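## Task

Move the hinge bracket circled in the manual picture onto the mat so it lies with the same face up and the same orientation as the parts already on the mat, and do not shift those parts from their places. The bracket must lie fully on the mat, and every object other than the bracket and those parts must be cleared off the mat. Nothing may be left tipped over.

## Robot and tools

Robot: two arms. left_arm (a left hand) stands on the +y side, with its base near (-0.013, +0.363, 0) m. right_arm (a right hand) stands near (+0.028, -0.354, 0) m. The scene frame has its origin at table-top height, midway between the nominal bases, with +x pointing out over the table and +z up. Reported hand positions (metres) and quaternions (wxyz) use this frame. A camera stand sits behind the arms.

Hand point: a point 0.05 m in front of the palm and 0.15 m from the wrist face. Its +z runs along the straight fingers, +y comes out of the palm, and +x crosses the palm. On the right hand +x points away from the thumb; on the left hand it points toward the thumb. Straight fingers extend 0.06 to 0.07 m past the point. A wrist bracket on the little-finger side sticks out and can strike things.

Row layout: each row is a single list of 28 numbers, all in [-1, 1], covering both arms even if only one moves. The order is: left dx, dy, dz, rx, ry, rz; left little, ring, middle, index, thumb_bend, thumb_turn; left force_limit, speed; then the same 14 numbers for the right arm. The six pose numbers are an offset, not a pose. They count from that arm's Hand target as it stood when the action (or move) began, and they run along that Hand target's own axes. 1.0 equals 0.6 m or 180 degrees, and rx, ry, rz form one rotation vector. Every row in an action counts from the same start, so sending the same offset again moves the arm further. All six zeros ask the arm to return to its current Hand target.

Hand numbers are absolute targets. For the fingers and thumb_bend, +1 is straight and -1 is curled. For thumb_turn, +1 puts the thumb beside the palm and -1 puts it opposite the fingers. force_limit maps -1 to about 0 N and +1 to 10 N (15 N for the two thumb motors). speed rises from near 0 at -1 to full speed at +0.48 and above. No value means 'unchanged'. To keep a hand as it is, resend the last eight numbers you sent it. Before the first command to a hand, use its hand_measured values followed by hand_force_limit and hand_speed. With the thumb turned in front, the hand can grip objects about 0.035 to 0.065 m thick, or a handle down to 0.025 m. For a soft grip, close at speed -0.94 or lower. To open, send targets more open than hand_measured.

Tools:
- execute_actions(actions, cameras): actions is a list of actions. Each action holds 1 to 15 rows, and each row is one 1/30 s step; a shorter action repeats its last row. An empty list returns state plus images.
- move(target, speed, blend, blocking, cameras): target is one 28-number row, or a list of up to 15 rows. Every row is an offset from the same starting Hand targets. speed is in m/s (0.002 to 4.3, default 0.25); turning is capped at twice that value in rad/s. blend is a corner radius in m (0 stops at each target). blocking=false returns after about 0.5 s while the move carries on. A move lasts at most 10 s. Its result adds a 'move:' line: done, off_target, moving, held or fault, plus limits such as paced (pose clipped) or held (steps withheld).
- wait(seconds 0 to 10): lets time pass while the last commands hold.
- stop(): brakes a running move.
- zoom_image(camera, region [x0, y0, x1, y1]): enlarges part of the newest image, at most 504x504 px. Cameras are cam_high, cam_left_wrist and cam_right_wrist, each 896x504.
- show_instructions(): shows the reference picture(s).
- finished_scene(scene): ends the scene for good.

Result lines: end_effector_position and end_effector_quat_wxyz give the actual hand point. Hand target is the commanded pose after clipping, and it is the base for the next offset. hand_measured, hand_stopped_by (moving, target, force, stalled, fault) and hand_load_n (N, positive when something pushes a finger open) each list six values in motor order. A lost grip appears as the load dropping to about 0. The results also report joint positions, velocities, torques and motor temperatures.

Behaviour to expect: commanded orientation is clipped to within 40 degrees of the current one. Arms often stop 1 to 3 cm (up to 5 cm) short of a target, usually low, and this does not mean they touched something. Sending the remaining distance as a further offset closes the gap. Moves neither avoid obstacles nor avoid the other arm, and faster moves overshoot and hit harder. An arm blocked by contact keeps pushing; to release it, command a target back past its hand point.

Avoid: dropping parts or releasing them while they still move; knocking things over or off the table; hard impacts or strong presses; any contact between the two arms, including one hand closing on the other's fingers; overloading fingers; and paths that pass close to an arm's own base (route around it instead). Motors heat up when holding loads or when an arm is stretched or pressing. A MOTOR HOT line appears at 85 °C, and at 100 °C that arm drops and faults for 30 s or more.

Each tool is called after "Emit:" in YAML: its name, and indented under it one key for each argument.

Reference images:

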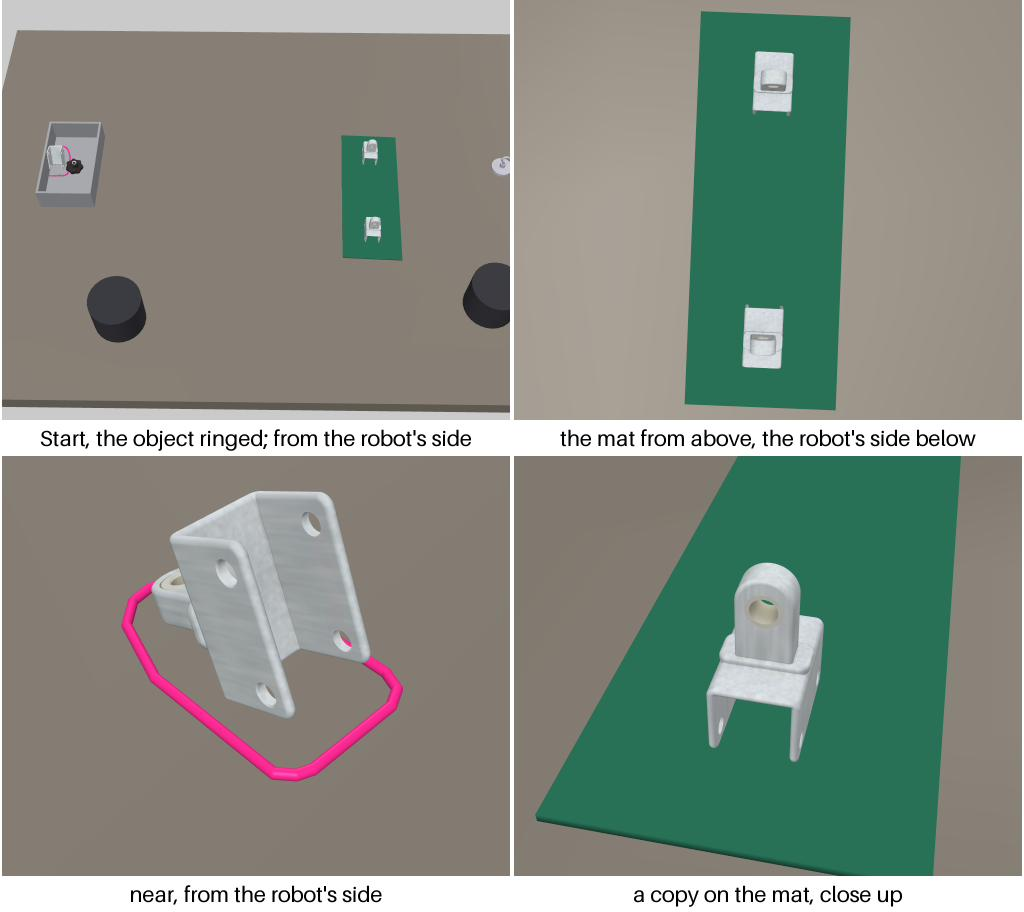

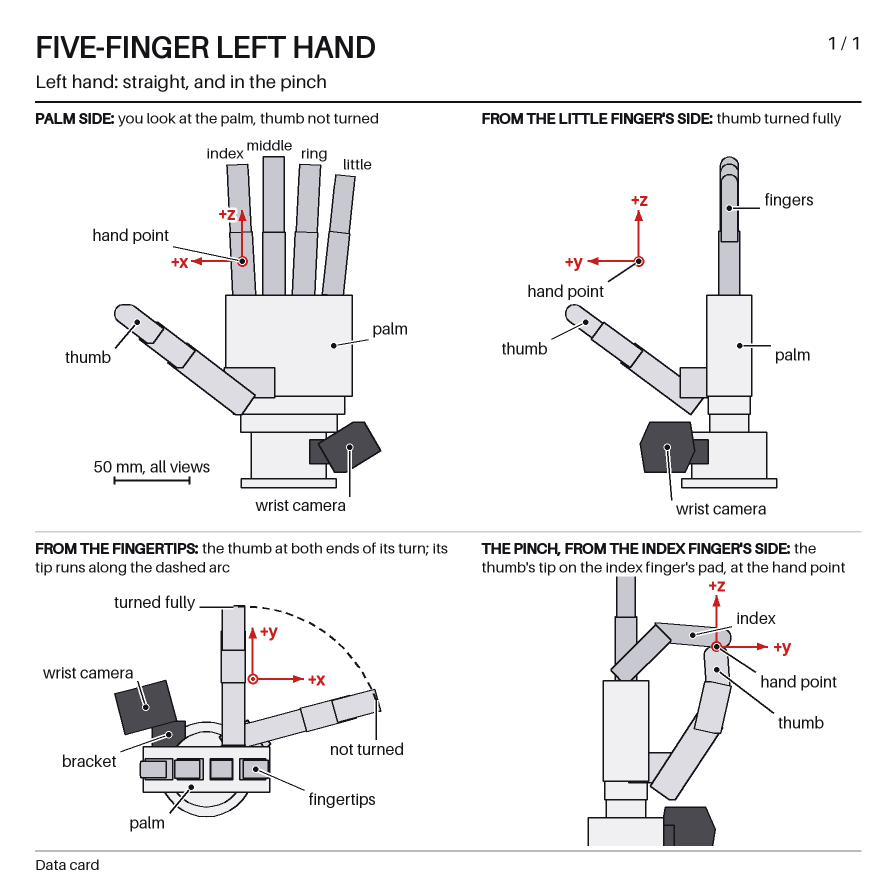

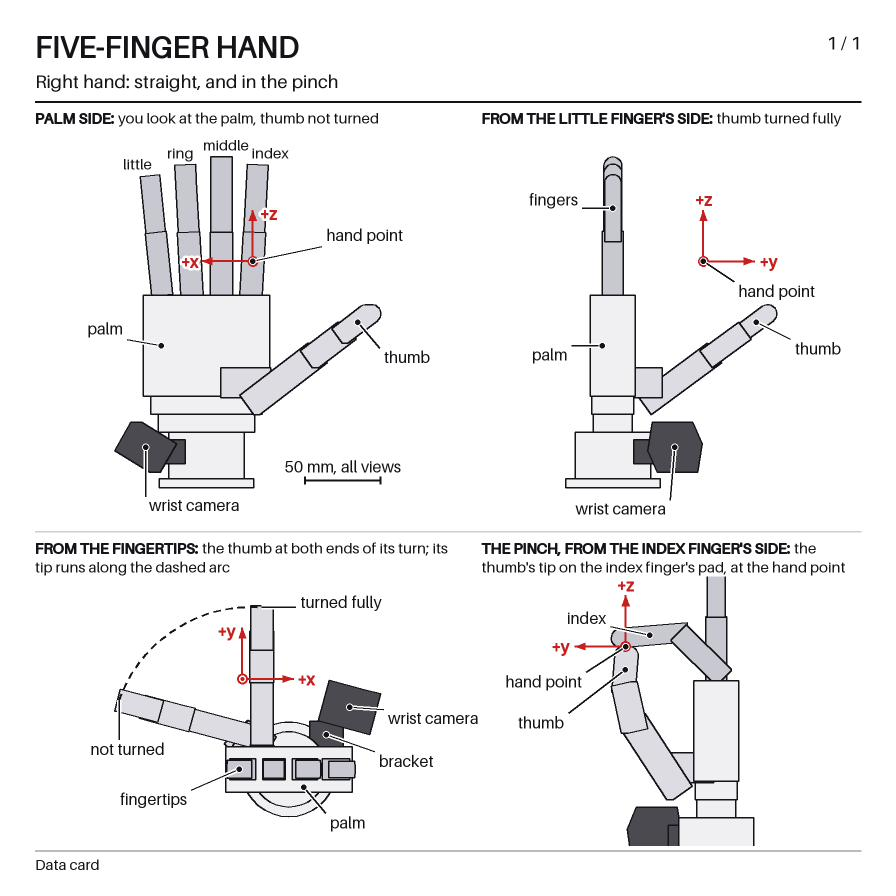

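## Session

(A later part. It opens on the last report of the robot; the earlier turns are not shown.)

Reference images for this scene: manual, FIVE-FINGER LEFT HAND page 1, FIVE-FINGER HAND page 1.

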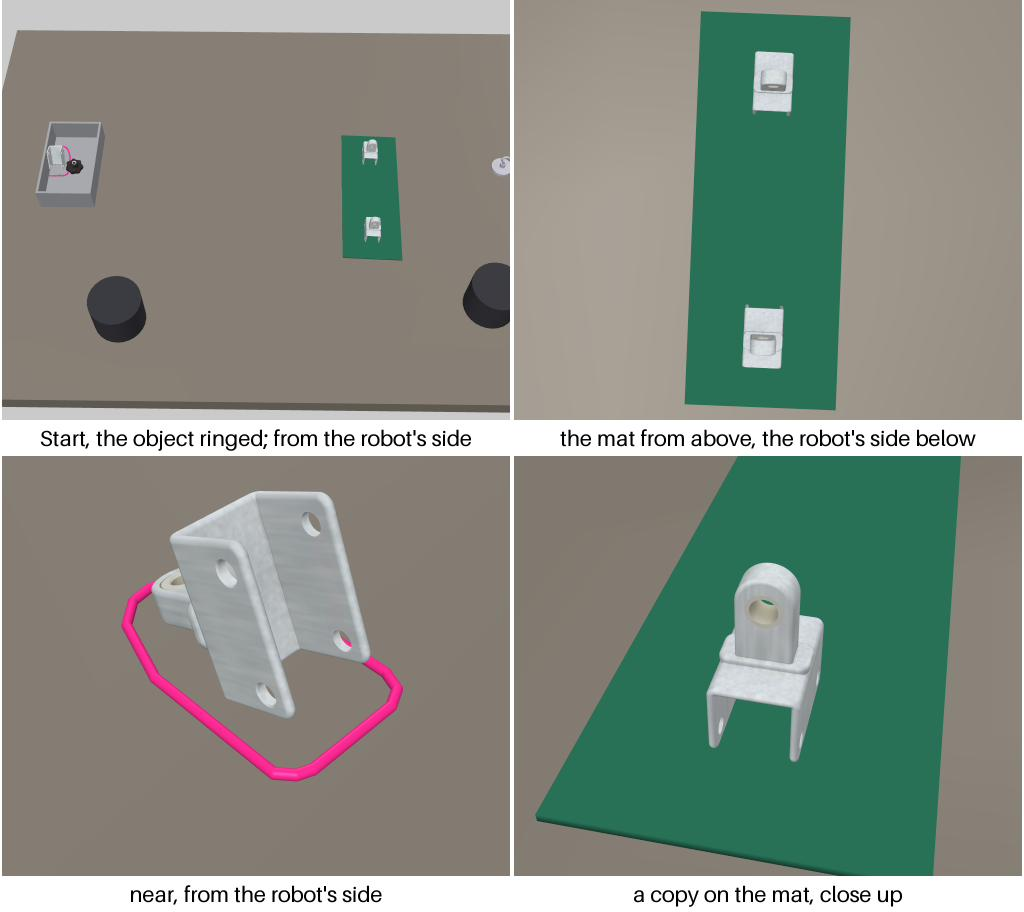

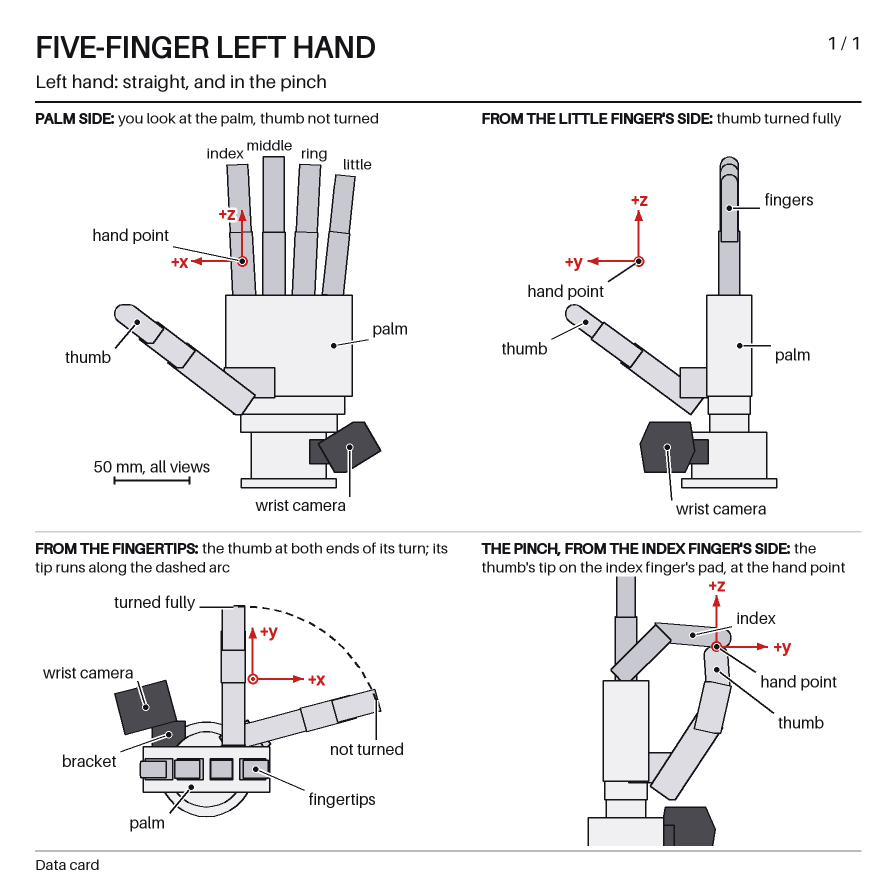

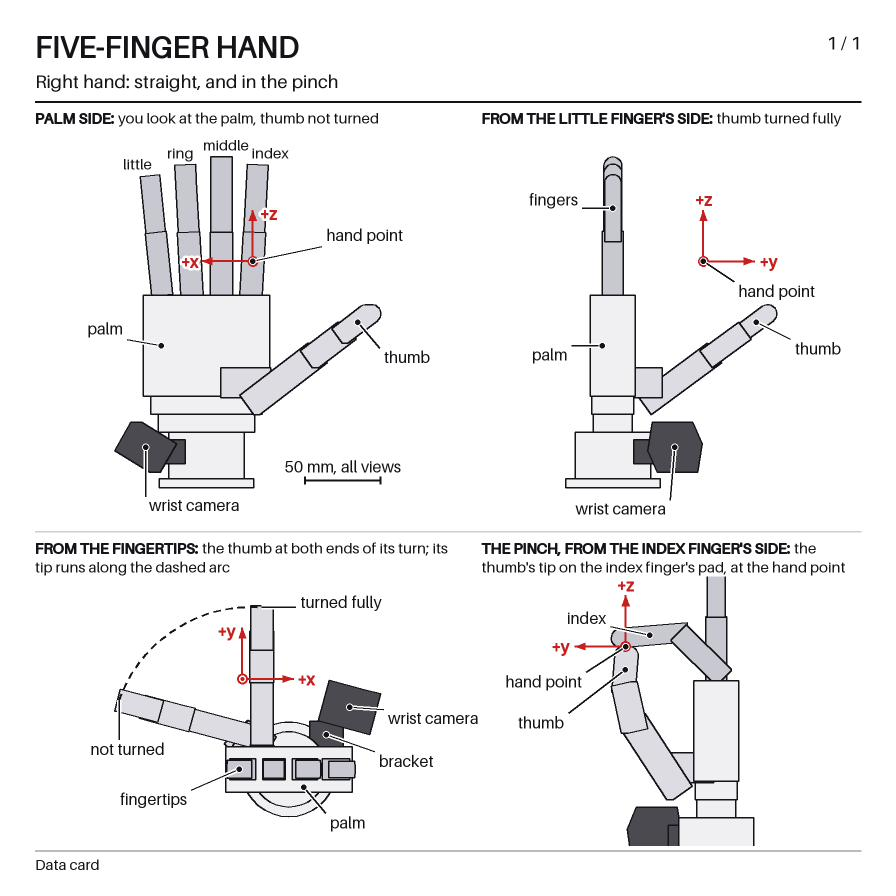

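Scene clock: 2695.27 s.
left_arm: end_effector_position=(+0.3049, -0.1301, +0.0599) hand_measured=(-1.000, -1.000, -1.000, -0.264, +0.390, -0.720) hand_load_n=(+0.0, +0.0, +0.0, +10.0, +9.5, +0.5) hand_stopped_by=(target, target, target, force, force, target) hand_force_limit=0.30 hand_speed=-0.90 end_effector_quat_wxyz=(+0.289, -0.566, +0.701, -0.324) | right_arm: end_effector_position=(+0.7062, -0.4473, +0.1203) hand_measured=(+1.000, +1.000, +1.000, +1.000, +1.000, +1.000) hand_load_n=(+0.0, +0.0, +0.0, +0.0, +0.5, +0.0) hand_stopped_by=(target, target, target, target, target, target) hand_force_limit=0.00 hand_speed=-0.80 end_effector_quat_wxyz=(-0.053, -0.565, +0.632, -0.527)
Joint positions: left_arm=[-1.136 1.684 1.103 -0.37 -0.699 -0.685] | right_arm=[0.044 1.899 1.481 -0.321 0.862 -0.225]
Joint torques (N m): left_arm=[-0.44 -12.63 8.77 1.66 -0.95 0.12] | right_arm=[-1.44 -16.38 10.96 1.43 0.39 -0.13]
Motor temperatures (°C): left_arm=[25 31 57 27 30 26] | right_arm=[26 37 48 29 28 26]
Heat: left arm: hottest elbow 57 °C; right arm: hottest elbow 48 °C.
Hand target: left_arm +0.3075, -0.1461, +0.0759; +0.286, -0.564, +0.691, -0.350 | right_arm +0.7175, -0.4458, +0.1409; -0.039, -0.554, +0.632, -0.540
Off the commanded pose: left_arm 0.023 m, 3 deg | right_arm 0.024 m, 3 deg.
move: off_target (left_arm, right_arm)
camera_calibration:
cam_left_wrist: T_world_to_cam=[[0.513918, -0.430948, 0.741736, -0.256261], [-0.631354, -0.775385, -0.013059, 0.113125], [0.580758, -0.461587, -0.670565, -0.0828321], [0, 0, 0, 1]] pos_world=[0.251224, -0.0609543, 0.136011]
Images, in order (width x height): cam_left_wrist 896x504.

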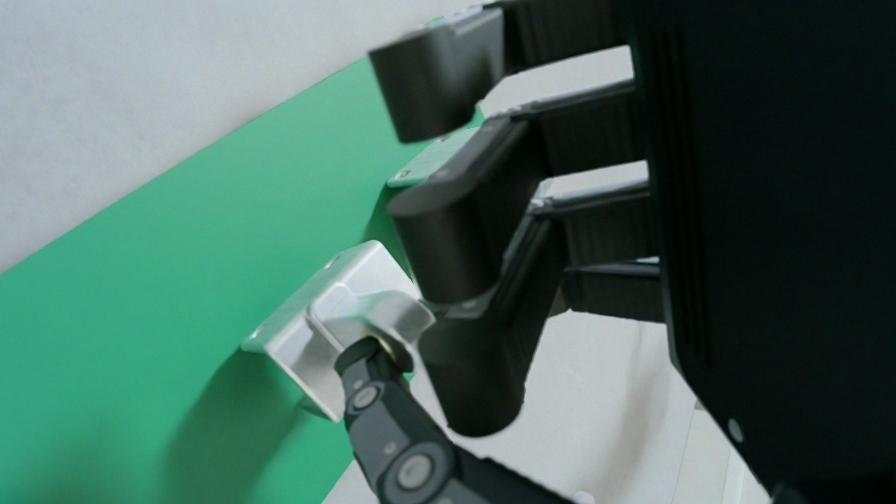

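Emit:
move:
  target: [0.0,0.0077,0.0064,0,0,0,-1,-1,-1,-0.64,0.06,-0.72,0.3,-0.9,0,0,0,0,0,0,1,1,1,1,1,1,0.0,-0.8]
  speed: 0.03
  cameras: ["cam_left_wrist"]

Scene clock: 2713.50 s.
left_arm: end_effector_position=(+0.3054, -0.1312, +0.0557) hand_measured=(-1.000, -1.000, -1.000, -0.264, +0.390, -0.720) hand_load_n=(+0.0, +0.0, +0.0, +9.5, +9.5, +0.5) hand_stopped_by=(target, target, target, force, force, target) hand_force_limit=0.30 hand_speed=-0.90 end_effector_quat_wxyz=(+0.288, -0.566, +0.700, -0.326) | right_arm: end_effector_position=(+0.7062, -0.4473, +0.1203) hand_measured=(+1.000, +1.000, +1.000, +1.000, +1.000, +1.000) hand_load_n=(+0.0, +0.0, +0.0, +0.0, +0.5, +0.0) hand_stopped_by=(target, target, target, target, target, target) hand_force_limit=0.00 hand_speed=-0.80 end_effector_quat_wxyz=(-0.053, -0.565, +0.632, -0.527)
Joint positions: left_arm=[-1.136 1.692 1.098 -0.353 -0.699 -0.685] | right_arm=[0.044 1.899 1.481 -0.321 0.862 -0.225]
Joint torques (N m): left_arm=[-0.79 -12.22 8.62 1.83 -0.91 0.13] | right_arm=[-1.38 -16.32 10.97 1.43 0.39 -0.14]
Motor temperatures (°C): left_arm=[25 32 55 27 30 26] | right_arm=[26 37 48 29 28 26]
Heat: left arm: hottest elbow 55 °C; right arm: hottest elbow 48 °C.
Hand target: left_arm +0.3078, -0.1462, +0.0699; +0.286, -0.564, +0.691, -0.350 | right_arm +0.7175, -0.4458, +0.1409; -0.039, -0.554, +0.632, -0.540
Off the commanded pose: left_arm 0.021 m, 3 deg | right_arm 0.024 m, 3 deg.
move: off_target (left_arm, right_arm)
camera_calibration:
cam_left_wrist: T_world_to_cam=[[0.512424, -0.427891, 0.744534, -0.253201], [-0.631373, -0.7754, -0.0110884, 0.112443], [0.582056, -0.464397, -0.667492, -0.0874206], [0, 0, 0, 1]] pos_world=[0.251623, -0.0617521, 0.131411]
Images, in order (width x height): cam_left_wrist 896x504.

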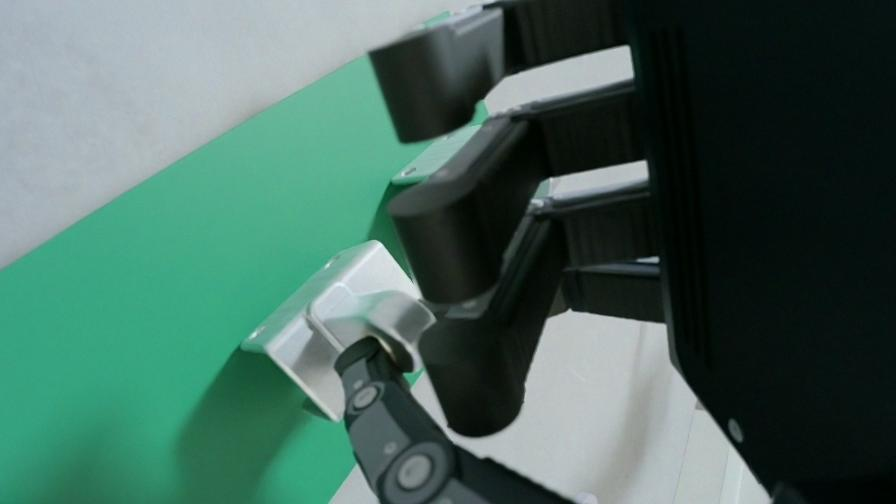

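Emit:
move:
  target: [0.0,0.0064,0.0054,0,0,0,-1,-1,-1,-0.64,0.06,-0.72,0.3,-0.9,0,0,0,0,0,0,1,1,1,1,1,1,0.0,-0.8]
  speed: 0.02
  cameras: ["cam_left_wrist"]

Scene clock: 2724.17 s.
left_arm: end_effector_position=(+0.3061, -0.1325, +0.0536) hand_measured=(-1.000, -1.000, -1.000, -0.264, +0.390, -0.720) hand_load_n=(+0.0, +0.0, +0.0, +10.0, +9.5, +1.0) hand_stopped_by=(target, target, target, force, force, target) hand_force_limit=0.30 hand_speed=-0.90 end_effector_quat_wxyz=(+0.288, -0.567, +0.699, -0.329) | right_arm: end_effector_position=(+0.7062, -0.4473, +0.1203) hand_measured=(+1.000, +1.000, +1.000, +1.000, +1.000, +1.000) hand_load_n=(+0.0, +0.0, -0.5, -0.5, +0.0, +0.0) hand_stopped_by=(target, target, target, target, target, target) hand_force_limit=0.00 hand_speed=-0.80 end_effector_quat_wxyz=(-0.053, -0.565, +0.632, -0.527)
Joint positions: left_arm=[-1.136 1.696 1.095 -0.339 -0.699 -0.685] | right_arm=[0.044 1.899 1.481 -0.321 0.862 -0.225]
Joint torques (N m): left_arm=[-0.67 -12.28 8.44 1.84 -0.91 0.14] | right_arm=[-1.44 -16.38 10.99 1.4 0.39 -0.14]
Motor temperatures (°C): left_arm=[25 31 55 28 30 26] | right_arm=[26 37 48 29 28 26]
Heat: left arm: hottest elbow 55 °C; right arm: hottest elbow 48 °C.
Hand target: left_arm +0.3082, -0.1462, +0.0649; +0.286, -0.564, +0.691, -0.350 | right_arm +0.7175, -0.4458, +0.1409; -0.039, -0.554, +0.632, -0.540
Off the commanded pose: left_arm 0.018 m, 3 deg | right_arm 0.024 m, 3 deg.
move: off_target (left_arm, right_arm)
camera_calibration:
cam_left_wrist: T_world_to_cam=[[0.510447, -0.423739, 0.748257, -0.251574], [-0.631295, -0.775496, -0.00850679, 0.111612], [0.583875, -0.468029, -0.663354, -0.0910238], [0, 0, 0, 1]] pos_world=[0.252022, -0.0626493, 0.128811]
Images, in order (width x height): cam_left_wrist 896x504.

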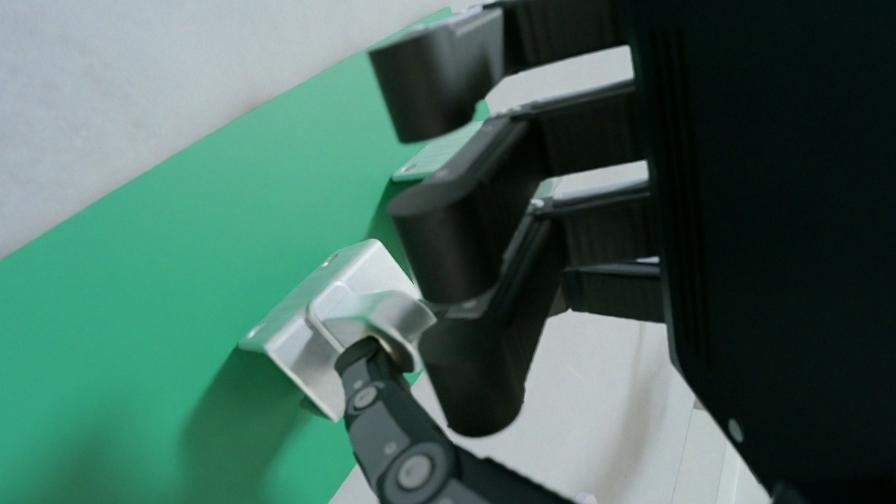

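Emit:
zoom_image:
  camera: "cam_left_wrist"
  region: [200, 220, 440, 460]

Scaled by 2.100 from the camera's 896x504 image, which has a finer 1280x720 frame.

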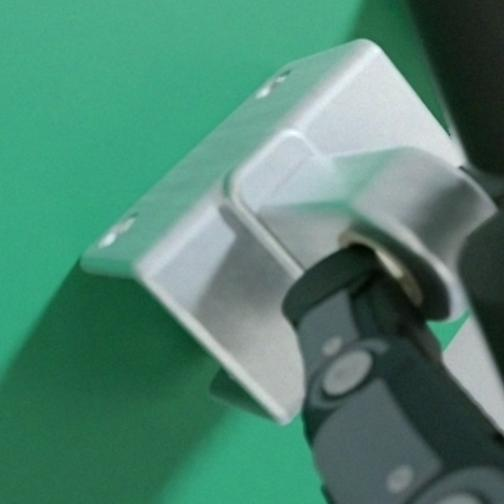

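Emit:
move:
  target: [0.0,0.0051,0.0043,0,0,0,-1,-1,-1,-0.64,0.06,-0.72,0.3,-0.9,0,0,0,0,0,0,1,1,1,1,1,1,0.0,-0.8]
  speed: 0.02
  cameras: ["cam_left_wrist"]

Emit:
zoom_image:
  camera: "cam_left_wrist"
  region: [200, 220, 440, 460]

Scene clock: 2739.13 s.
left_arm: end_effector_position=(+0.3061, -0.1347, +0.0528) hand_measured=(-1.000, -1.000, -1.000, -0.264, +0.390, -0.720) hand_load_n=(+0.0, +0.0, +0.0, +10.5, +9.0, +0.5) hand_stopped_by=(target, target, target, force, force, target) hand_force_limit=0.30 hand_speed=-0.90 end_effector_quat_wxyz=(+0.287, -0.566, +0.698, -0.332) | right_arm: end_effector_position=(+0.7062, -0.4473, +0.1203) hand_measured=(+1.000, +1.000, +1.000, +1.000, +1.000, +1.000) hand_load_n=(+0.0, +0.0, +0.0, +0.0, +0.0, +0.0) hand_stopped_by=(target, target, target, target, target, target) hand_force_limit=0.00 hand_speed=-0.80 end_effector_quat_wxyz=(-0.053, -0.565, +0.632, -0.527)
Joint positions: left_arm=[-1.138 1.699 1.094 -0.327 -0.699 -0.685] | right_arm=[0.044 1.899 1.481 -0.321 0.862 -0.225]
Joint torques (N m): left_arm=[-0.09 -11.58 8.42 1.77 -0.83 0.18] | right_arm=[-1.55 -16.38 10.99 1.43 0.39 -0.14]
Heat: left arm: hottest elbow 53 °C; right arm: hottest elbow 48 °C.
Hand target: left_arm +0.3084, -0.1463, +0.0609; +0.286, -0.564, +0.691, -0.350 | right_arm +0.7175, -0.4458, +0.1409; -0.039, -0.554, +0.632, -0.540
Off the commanded pose: left_arm 0.014 m, 2 deg | right_arm 0.024 m, 3 deg.
move: off_target (left_arm, right_arm)
camera_calibration:
cam_left_wrist: T_world_to_cam=[[0.507369, -0.4193, 0.752837, -0.250599], [-0.632478, -0.774561, -0.00514549, 0.110227], [0.585276, -0.473542, -0.658187, -0.0940718], [0, 0, 0, 1]] pos_world=[0.25192, -0.0642455, 0.127311]
Images, in order (width x height): cam_left_wrist 896x504.

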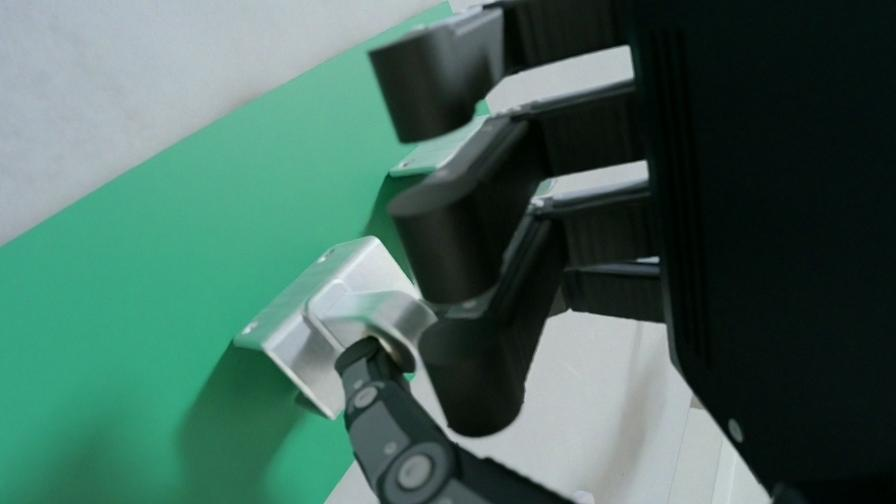

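Scaled by 2.100 from the camera's 896x504 image, which has a finer 1280x720 frame.

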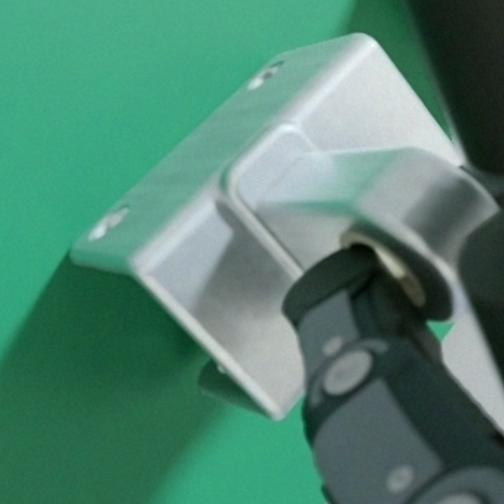

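Emit:
move:
  target: [0.0,0.0057,0.0048,0,0,0,-1,-1,-1,-0.64,0.06,-0.72,0.3,-0.9,0,0,0,0,0,0,1,1,1,1,1,1,0.0,-0.8]
  speed: 0.02
  cameras: ["cam_left_wrist"]

Emit:
zoom_image:
  camera: "cam_left_wrist"
  region: [200, 220, 440, 460]

Scene clock: 2747.37 s.
left_arm: end_effector_position=(+0.3055, -0.1377, +0.0514) hand_measured=(-1.000, -1.000, -1.000, -0.264, +0.390, -0.720) hand_load_n=(+0.0, +0.0, +0.0, +10.0, +9.0, +0.0) hand_stopped_by=(target, target, target, force, force, target) hand_force_limit=0.30 hand_speed=-0.90 end_effector_quat_wxyz=(+0.285, -0.566, +0.696, -0.336) | right_arm: end_effector_position=(+0.7062, -0.4473, +0.1203) hand_measured=(+1.000, +1.000, +1.000, +1.000, +1.000, +1.000) hand_load_n=(+0.0, +0.0, -0.5, +0.0, +0.5, +0.0) hand_stopped_by=(target, target, target, target, target, target) hand_force_limit=0.00 hand_speed=-0.80 end_effector_quat_wxyz=(-0.053, -0.565, +0.632, -0.527)
Joint positions: left_arm=[-1.141 1.704 1.092 -0.313 -0.699 -0.687] | right_arm=[0.044 1.899 1.481 -0.321 0.862 -0.225]
Joint torques (N m): left_arm=[-0.73 -11.63 8.05 1.76 -0.84 0.19] | right_arm=[-1.44 -16.44 10.99 1.46 0.39 -0.13]
Heat: left arm: hottest elbow 52 °C; right arm: hottest elbow 48 °C.
Hand target: left_arm +0.3087, -0.1463, +0.0564; +0.286, -0.564, +0.691, -0.350 | right_arm +0.7175, -0.4458, +0.1409; -0.039, -0.554, +0.632, -0.540
Off the commanded pose: left_arm 0.011 m, 2 deg | right_arm 0.024 m, 3 deg.
move: off_target (left_arm, right_arm)
camera_calibration:
cam_left_wrist: T_world_to_cam=[[0.504206, -0.414284, 0.757724, -0.249066], [-0.634131, -0.773226, -0.000794881, 0.108031], [0.586221, -0.480095, -0.652575, -0.0974585], [0, 0, 0, 1]] pos_world=[0.251219, -0.066441, 0.12521]
Images, in order (width x height): cam_left_wrist 896x504.

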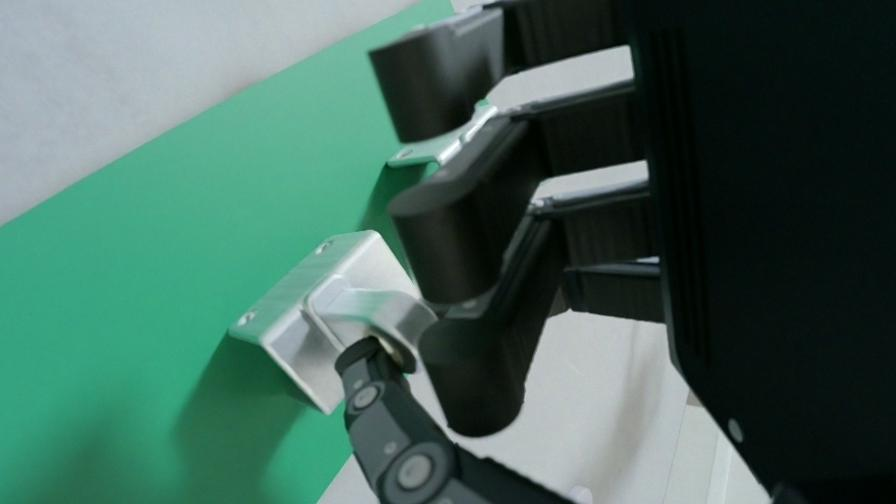

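Scaled by 2.100 from the camera's 896x504 image, which has a finer 1280x720 frame.

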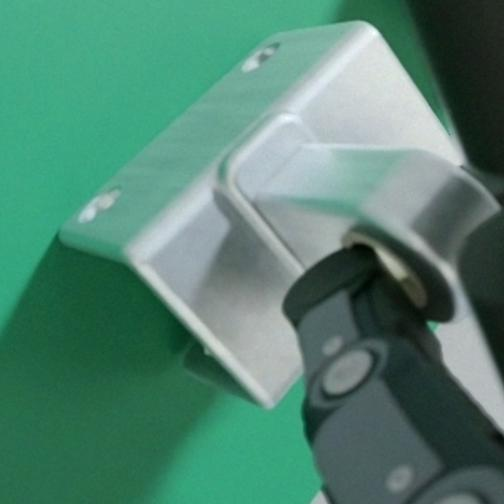

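Emit:
move:
  target: [0.0,0.0051,0.0043,0,0,0,-1,-1,-1,-0.64,0.06,-0.72,0.3,-0.9,0,0,0,0,0,0,1,1,1,1,1,1,0.0,-0.8]
  speed: 0.02
  cameras: ["cam_left_wrist"]

Emit:
zoom_image:
  camera: "cam_left_wrist"
  region: [200, 220, 440, 460]

Scene clock: 2771.47 s.
left_arm: end_effector_position=(+0.3047, -0.1406, +0.0500) hand_measured=(-1.000, -1.000, -1.000, -0.264, +0.390, -0.720) hand_load_n=(+0.0, +0.0, +0.0, +10.5, +9.0, +0.0) hand_stopped_by=(target, target, target, force, force, target) hand_force_limit=0.30 hand_speed=-0.90 end_effector_quat_wxyz=(+0.283, -0.568, +0.694, -0.340) | right_arm: end_effector_position=(+0.7062, -0.4473, +0.1203) hand_measured=(+1.000, +1.000, +1.000, +1.000, +1.000, +1.000) hand_load_n=(+0.0, +0.0, +0.0, +0.0, +0.0, +0.0) hand_stopped_by=(target, target, target, target, target, target) hand_force_limit=0.00 hand_speed=-0.80 end_effector_quat_wxyz=(-0.053, -0.565, +0.632, -0.527)
Joint positions: left_arm=[-1.144 1.709 1.091 -0.301 -0.699 -0.693] | right_arm=[0.044 1.899 1.481 -0.321 0.862 -0.225]
Joint torques (N m): left_arm=[-0.91 -11.75 7.82 1.61 -0.82 0.17] | right_arm=[-1.38 -16.32 10.99 1.43 0.39 -0.14]
Heat: left arm: hottest elbow 51 °C; right arm: hottest elbow 48 °C.
Hand target: left_arm +0.3090, -0.1464, +0.0524; +0.286, -0.564, +0.691, -0.350 | right_arm +0.7175, -0.4458, +0.1409; -0.039, -0.554, +0.632, -0.540
Off the commanded pose: left_arm 0.008 m, 1 deg | right_arm 0.024 m, 3 deg.
move: off_target (right_arm)
camera_calibration:
cam_left_wrist: T_world_to_cam=[[0.503215, -0.406065, 0.762814, -0.247592], [-0.633623, -0.773617, 0.00617416, 0.10475], [0.587619, -0.486444, -0.646588, -0.101007], [0, 0, 0, 1]] pos_world=[0.250318, -0.0686358, 0.12291]
Images, in order (width x height): cam_left_wrist 896x504.

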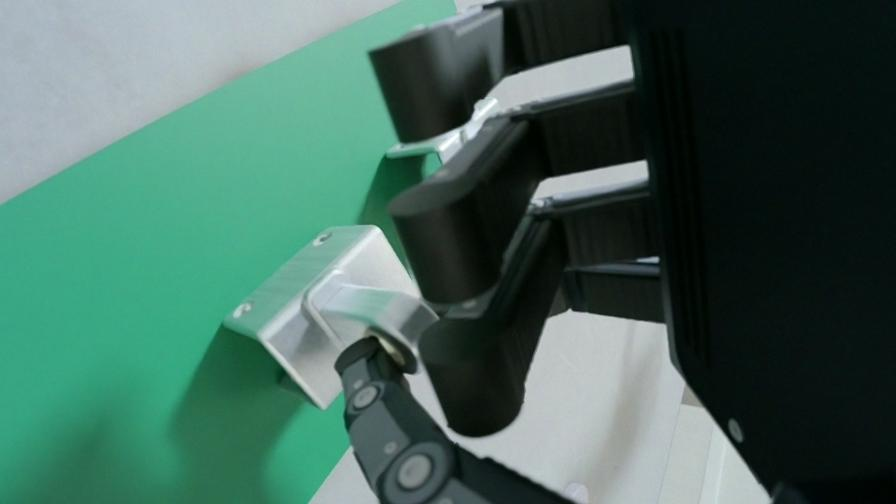

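Scaled by 2.100 from the camera's 896x504 image, which has a finer 1280x720 frame.

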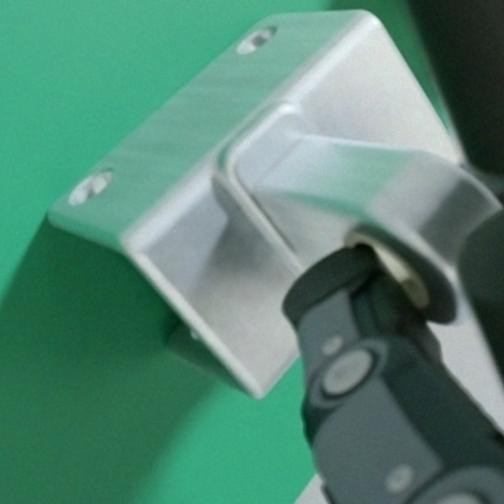

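Emit:
move:
  target: [0.0,0.0038,0.0032,-0.026,0,0,-1,-1,-1,-0.64,0.06,-0.72,0.3,-0.9,0,0,0,0,0,0,1,1,1,1,1,1,0.0,-0.8]
  speed: 0.02
  cameras: ["cam_left_wrist"]

Emit:
zoom_image:
  camera: "cam_left_wrist"
  region: [200, 220, 440, 460]

Scene clock: 2793.20 s.
left_arm: end_effector_position=(+0.3022, -0.1402, +0.0478) hand_measured=(-1.000, -1.000, -1.000, -0.264, +0.390, -0.720) hand_load_n=(+0.0, +0.0, +0.0, +9.0, +8.5, -0.5) hand_stopped_by=(target, target, target, force, force, target) hand_force_limit=0.30 hand_speed=-0.90 end_effector_quat_wxyz=(+0.263, -0.574, +0.704, -0.325) | right_arm: end_effector_position=(+0.7062, -0.4473, +0.1203) hand_measured=(+1.000, +1.000, +1.000, +1.000, +1.000, +1.000) hand_load_n=(-0.5, +0.0, +0.0, +0.0, +0.0, +0.0) hand_stopped_by=(target, target, target, target, target, target) hand_force_limit=0.00 hand_speed=-0.80 end_effector_quat_wxyz=(-0.053, -0.565, +0.632, -0.527)
Joint positions: left_arm=[-1.13 1.71 1.109 -0.351 -0.647 -0.707] | right_arm=[0.044 1.899 1.481 -0.321 0.862 -0.225]
Joint torques (N m): left_arm=[0.73 -10.75 10.15 -0.31 -0.24 0] | right_arm=[-1.49 -16.38 10.99 1.42 0.38 -0.13]
Motor temperatures (°C): left_arm=[25 32 49 28 30 26] | right_arm=[26 37 48 29 28 26]
Heat: left arm: hottest elbow 49 °C; right arm: hottest elbow 48 °C.
Hand target: left_arm +0.3092, -0.1464, +0.0494; +0.263, -0.576, +0.704, -0.321 | right_arm +0.7175, -0.4458, +0.1409; -0.039, -0.554, +0.632, -0.540
Off the commanded pose: left_arm 0.010 m, 0 deg | right_arm 0.024 m, 3 deg.
move: off_target (right_arm)
camera_calibration:
cam_left_wrist: T_world_to_cam=[[0.540528, -0.41197, 0.73356, -0.255238], [-0.638865, -0.768316, 0.0392624, 0.104148], [0.547431, -0.489868, -0.67849, -0.0875826], [0, 0, 0, 1]] pos_world=[0.252446, -0.0680354, 0.12372]
Images, in order (width x height): cam_left_wrist 896x504.

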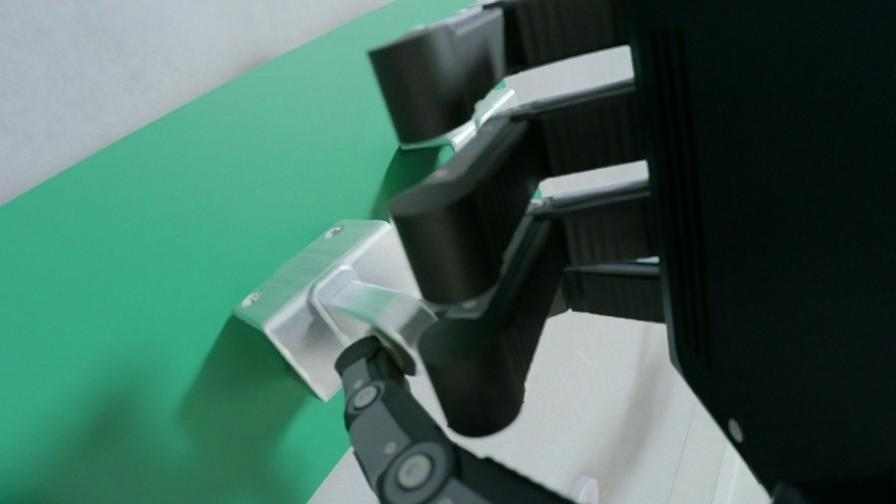

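Scaled by 2.100 from the camera's 896x504 image, which has a finer 1280x720 frame.

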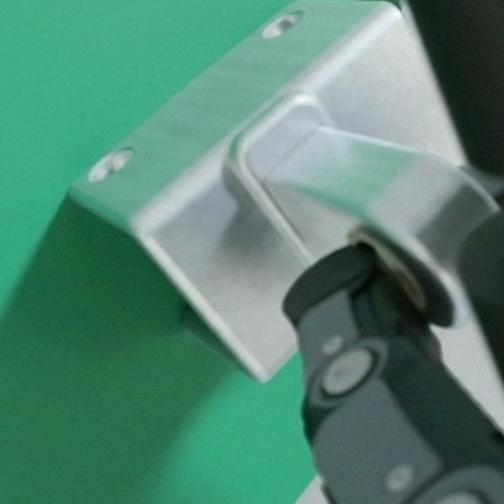

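Emit:
execute_actions:
  actions:
    - [[0,0,0,0,0,0,-1,-1,-1,-0.2,0.45,-0.72,0.3,-0.96,0,0,0,0,0,0,1,1,1,1,1,1,0.0,-0.8]]
    - [[0,0,0,0,0,0,-1,-1,-1,-0.2,0.45,-0.72,0.3,-0.96,0,0,0,0,0,0,1,1,1,1,1,1,0.0,-0.8]]
    - [[0,0,0,0,0,0,-1,-1,-1,-0.2,0.45,-0.72,0.3,-0.96,0,0,0,0,0,0,1,1,1,1,1,1,0.0,-0.8]]
  cameras: ["cam_left_wrist"]

Emit:
zoom_image:
  camera: "cam_left_wrist"
  region: [200, 200, 440, 440]

Scene clock: 2849.60 s.
left_arm: end_effector_position=(+0.3026, -0.1362, +0.0370) hand_measured=(-1.000, -1.000, -1.000, -0.200, +0.450, -0.720) hand_load_n=(+0.0, +0.0, +0.0, +0.0, +0.0, +0.0) hand_stopped_by=(target, target, target, target, target, target) hand_force_limit=0.30 hand_speed=-0.96 end_effector_quat_wxyz=(+0.265, -0.574, +0.709, -0.314) | right_arm: end_effector_position=(+0.7062, -0.4473, +0.1203) hand_measured=(+1.000, +1.000, +1.000, +1.000, +1.000, +1.000) hand_load_n=(+0.0, +0.0, +0.0, +0.0, +0.0, +0.0) hand_stopped_by=(target, target, target, target, target, target) hand_force_limit=0.00 hand_speed=-0.80 end_effector_quat_wxyz=(-0.053, -0.565, +0.632, -0.527)
Joint positions: left_arm=[-1.126 1.727 1.109 -0.359 -0.644 -0.707] | right_arm=[0.044 1.899 1.481 -0.321 0.862 -0.225]
Joint torques (N m): left_arm=[0.03 -12.34 10.13 0.01 -0.35 0] | right_arm=[-1.49 -16.32 10.97 1.43 0.38 -0.14]
Heat: left arm: hottest elbow 52 °C; right arm: hottest elbow 48 °C.
Hand target: left_arm +0.3092, -0.1464, +0.0494; +0.263, -0.576, +0.704, -0.321 | right_arm +0.7175, -0.4458, +0.1409; -0.039, -0.554, +0.632, -0.540
Off the commanded pose: left_arm 0.017 m, 1 deg | right_arm 0.024 m, 3 deg.
camera_calibration:
cam_left_wrist: T_world_to_cam=[[0.551127, -0.425684, 0.717671, -0.250401], [-0.636197, -0.770891, 0.0313096, 0.107085], [0.539918, -0.473836, -0.695678, -0.088018], [0, 0, 0, 1]] pos_world=[0.253652, -0.0657468, 0.115121]
Images, in order (width x height): cam_left_wrist 896x504.

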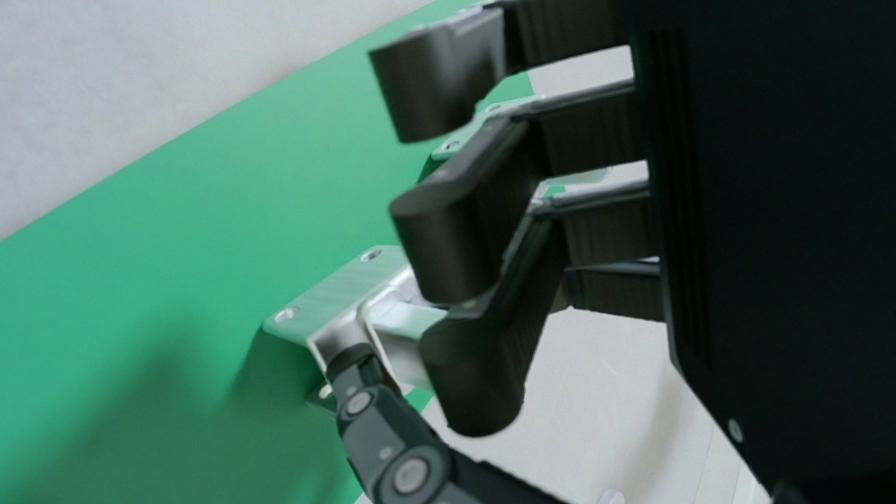

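Scaled by 2.100 from the camera's 896x504 image, which has a finer 1280x720 frame.

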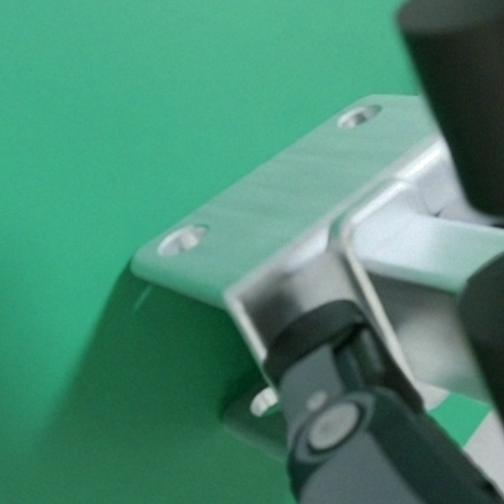

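Emit:
execute_actions:
  actions:
    - [[0,0,0,0,0,0,-1,-1,-1,-0.06,0.55,-0.72,0.0,-0.95,0,0,0,0,0,0,1,1,1,1,1,1,0.0,-0.8]]
    - [[0,0,0,0,0,0,-1,-1,-1,-0.06,0.55,-0.72,0.0,-0.95,0,0,0,0,0,0,1,1,1,1,1,1,0.0,-0.8]]
    - [[0,0,0,0,0,0,-1,-1,-1,-0.06,0.55,-0.72,0.0,-0.95,0,0,0,0,0,0,1,1,1,1,1,1,0.0,-0.8]]
  cameras: ["cam_left_wrist"]

Emit:
zoom_image:
  camera: "cam_left_wrist"
  region: [200, 200, 440, 440]

Scene clock: 2871.53 s.
left_arm: end_effector_position=(+0.3025, -0.1372, +0.0387) hand_measured=(-1.000, -1.000, -1.000, -0.060, +0.550, -0.720) hand_load_n=(+0.0, +0.0, +0.0, -4.5, +0.0, +0.0) hand_stopped_by=(target, target, target, target, target, target) hand_force_limit=0.00 hand_speed=-0.95 end_effector_quat_wxyz=(+0.265, -0.574, +0.708, -0.315) | right_arm: end_effector_position=(+0.7062, -0.4473, +0.1203) hand_measured=(+1.000, +1.000, +1.000, +1.000, +1.000, +1.000) hand_load_n=(+0.0, +0.0, +0.0, +0.0, +0.0, +0.0) hand_stopped_by=(target, target, target, target, target, target) hand_force_limit=0.00 hand_speed=-0.80 end_effector_quat_wxyz=(-0.053, -0.565, +0.632, -0.527)
Joint positions: left_arm=[-1.127 1.725 1.111 -0.359 -0.645 -0.707] | right_arm=[0.044 1.899 1.481 -0.321 0.862 -0.225]
Joint torques (N m): left_arm=[0.03 -11.75 10.17 -0.08 -0.33 0.05] | right_arm=[-1.44 -16.38 10.97 1.46 0.39 -0.14]
Heat: left arm: hottest elbow 52 °C; right arm: hottest elbow 48 °C.
Hand target: left_arm +0.3092, -0.1464, +0.0494; +0.263, -0.576, +0.704, -0.321 | right_arm +0.7175, -0.4458, +0.1409; -0.039, -0.554, +0.632, -0.540
Off the commanded pose: left_arm 0.016 m, 1 deg | right_arm 0.024 m, 3 deg.
camera_calibration:
cam_left_wrist: T_world_to_cam=[[0.549066, -0.424504, 0.719946, -0.251244], [-0.636842, -0.770352, 0.031461, 0.106415], [0.541257, -0.475766, -0.693317, -0.0880027], [0, 0, 0, 1]] pos_world=[0.253351, -0.0665456, 0.11652]
Images, in order (width x height): cam_left_wrist 896x504.

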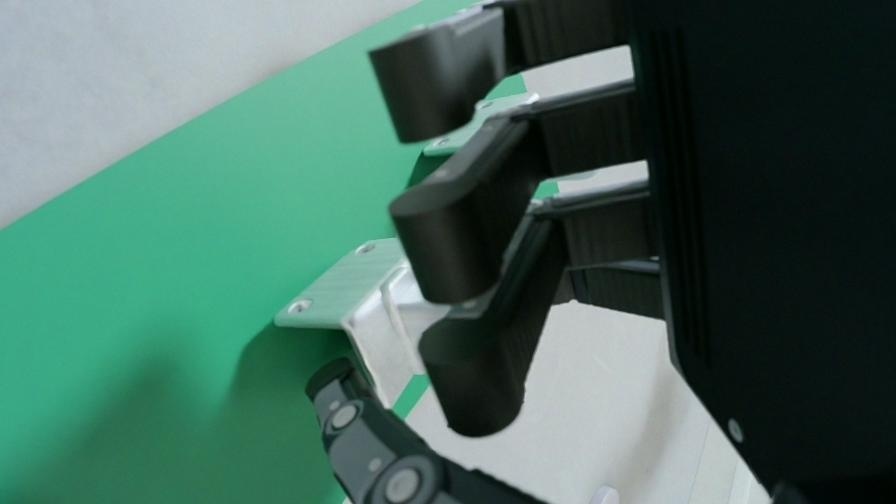

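Scaled by 2.100 from the camera's 896x504 image, which has a finer 1280x720 frame.

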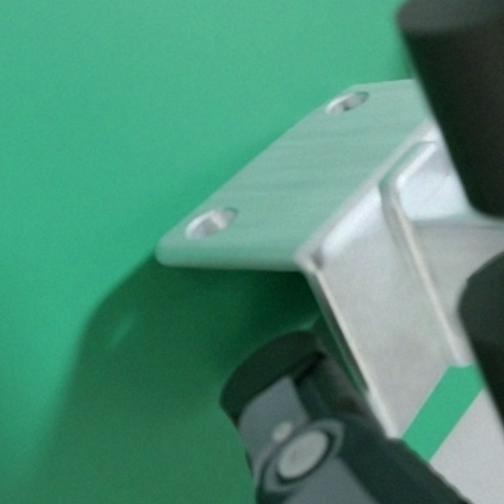

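Emit:
execute_actions:
  actions:
    - [[0,0,0,0,0,0,-1,-1,-1,-0.2,0.55,-0.72,-0.6,-0.95,0,0,0,0,0,0,1,1,1,1,1,1,0.0,-0.8]]
    - [[0,0,0,0,0,0,-1,-1,-1,-0.2,0.55,-0.72,-0.6,-0.95,0,0,0,0,0,0,1,1,1,1,1,1,0.0,-0.8]]
    - [[0,0,0,0,0,0,-1,-1,-1,-0.2,0.55,-0.72,-0.6,-0.95,0,0,0,0,0,0,1,1,1,1,1,1,0.0,-0.8]]
  cameras: ["cam_left_wrist","cam_high"]

Emit:
zoom_image:
  camera: "cam_left_wrist"
  region: [240, 200, 480, 440]

Emit:
zoom_image:
  camera: "cam_high"
  region: [350, 60, 470, 180]

Scene clock: 2908.67 s.
left_arm: end_effector_position=(+0.3030, -0.1369, +0.0386) hand_measured=(-1.000, -1.000, -1.000, -0.200, +0.550, -0.720) hand_load_n=(+0.0, +0.0, +0.0, +0.0, +0.0, +0.0) hand_stopped_by=(target, target, target, target, target, target) hand_force_limit=-0.60 hand_speed=-0.95 end_effector_quat_wxyz=(+0.264, -0.574, +0.708, -0.315) | right_arm: end_effector_position=(+0.7062, -0.4473, +0.1203) hand_measured=(+1.000, +1.000, +1.000, +1.000, +1.000, +1.000) hand_load_n=(+0.0, +0.0, +0.0, +0.0, +0.0, +0.0) hand_stopped_by=(target, target, target, target, target, target) hand_force_limit=0.00 hand_speed=-0.80 end_effector_quat_wxyz=(-0.053, -0.565, +0.632, -0.527)
Joint positions: left_arm=[-1.126 1.725 1.111 -0.359 -0.644 -0.707] | right_arm=[0.044 1.899 1.481 -0.321 0.862 -0.225]
Joint torques (N m): left_arm=[0.26 -11.87 10.21 -0.2 -0.36 0] | right_arm=[-1.38 -16.26 10.96 1.42 0.39 -0.14]
Heat: left arm: hottest elbow 52 °C; right arm: hottest elbow 48 °C.
Hand target: left_arm +0.3092, -0.1464, +0.0494; +0.263, -0.576, +0.704, -0.321 | right_arm +0.7175, -0.4458, +0.1409; -0.039, -0.554, +0.632, -0.540
Off the commanded pose: left_arm 0.016 m, 1 deg | right_arm 0.024 m, 3 deg.
camera_calibration:
cam_left_wrist: T_world_to_cam=[[0.55014, -0.423714, 0.719591, -0.251553], [-0.636262, -0.770785, 0.0325753, 0.106727], [0.540847, -0.47577, -0.693633, -0.0881136], [0, 0, 0, 1]] pos_world=[0.253952, -0.0662454, 0.116421]
Images, in order (width x height): cam_high 896x504, cam_left_wrist 896x504.

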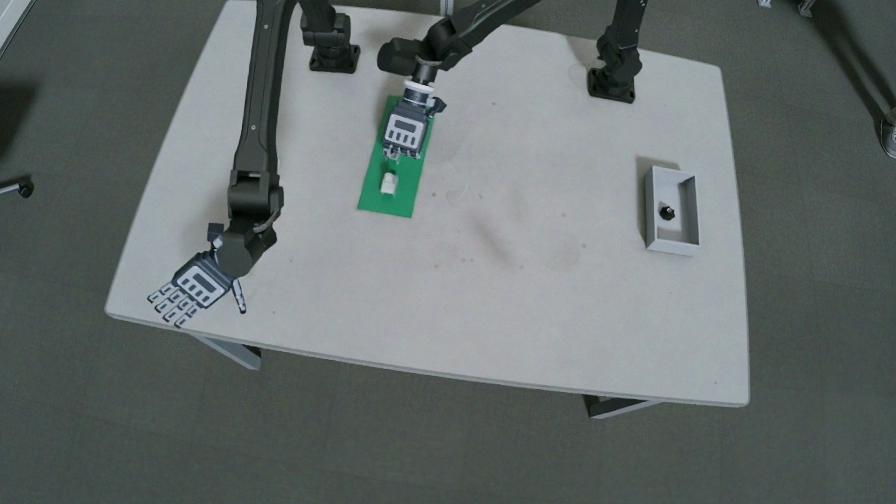

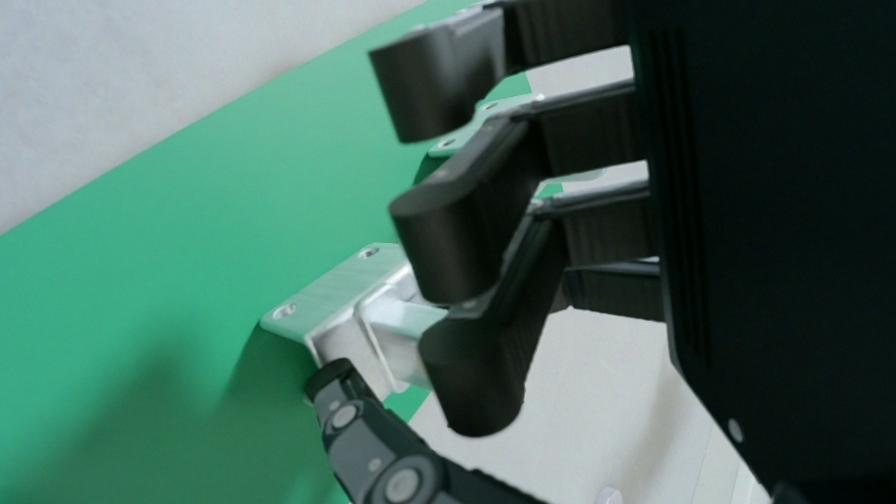

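Scaled by 2.100 from the camera's 896x504 image, which has a finer 1280x720 frame.

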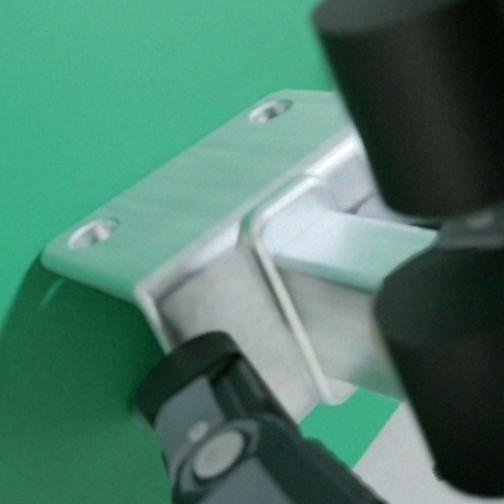

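Scaled by 4.200 from the camera's 896x504 image, which has a finer 1280x720 frame.

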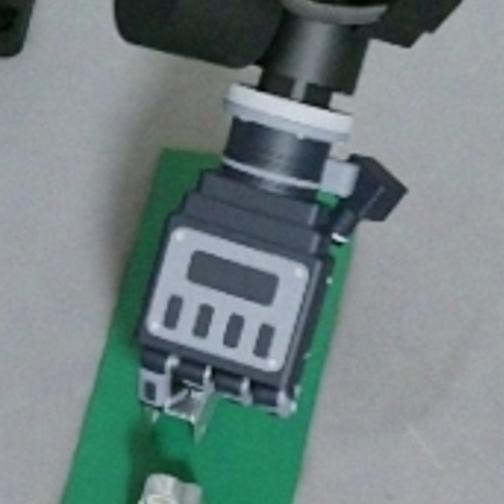

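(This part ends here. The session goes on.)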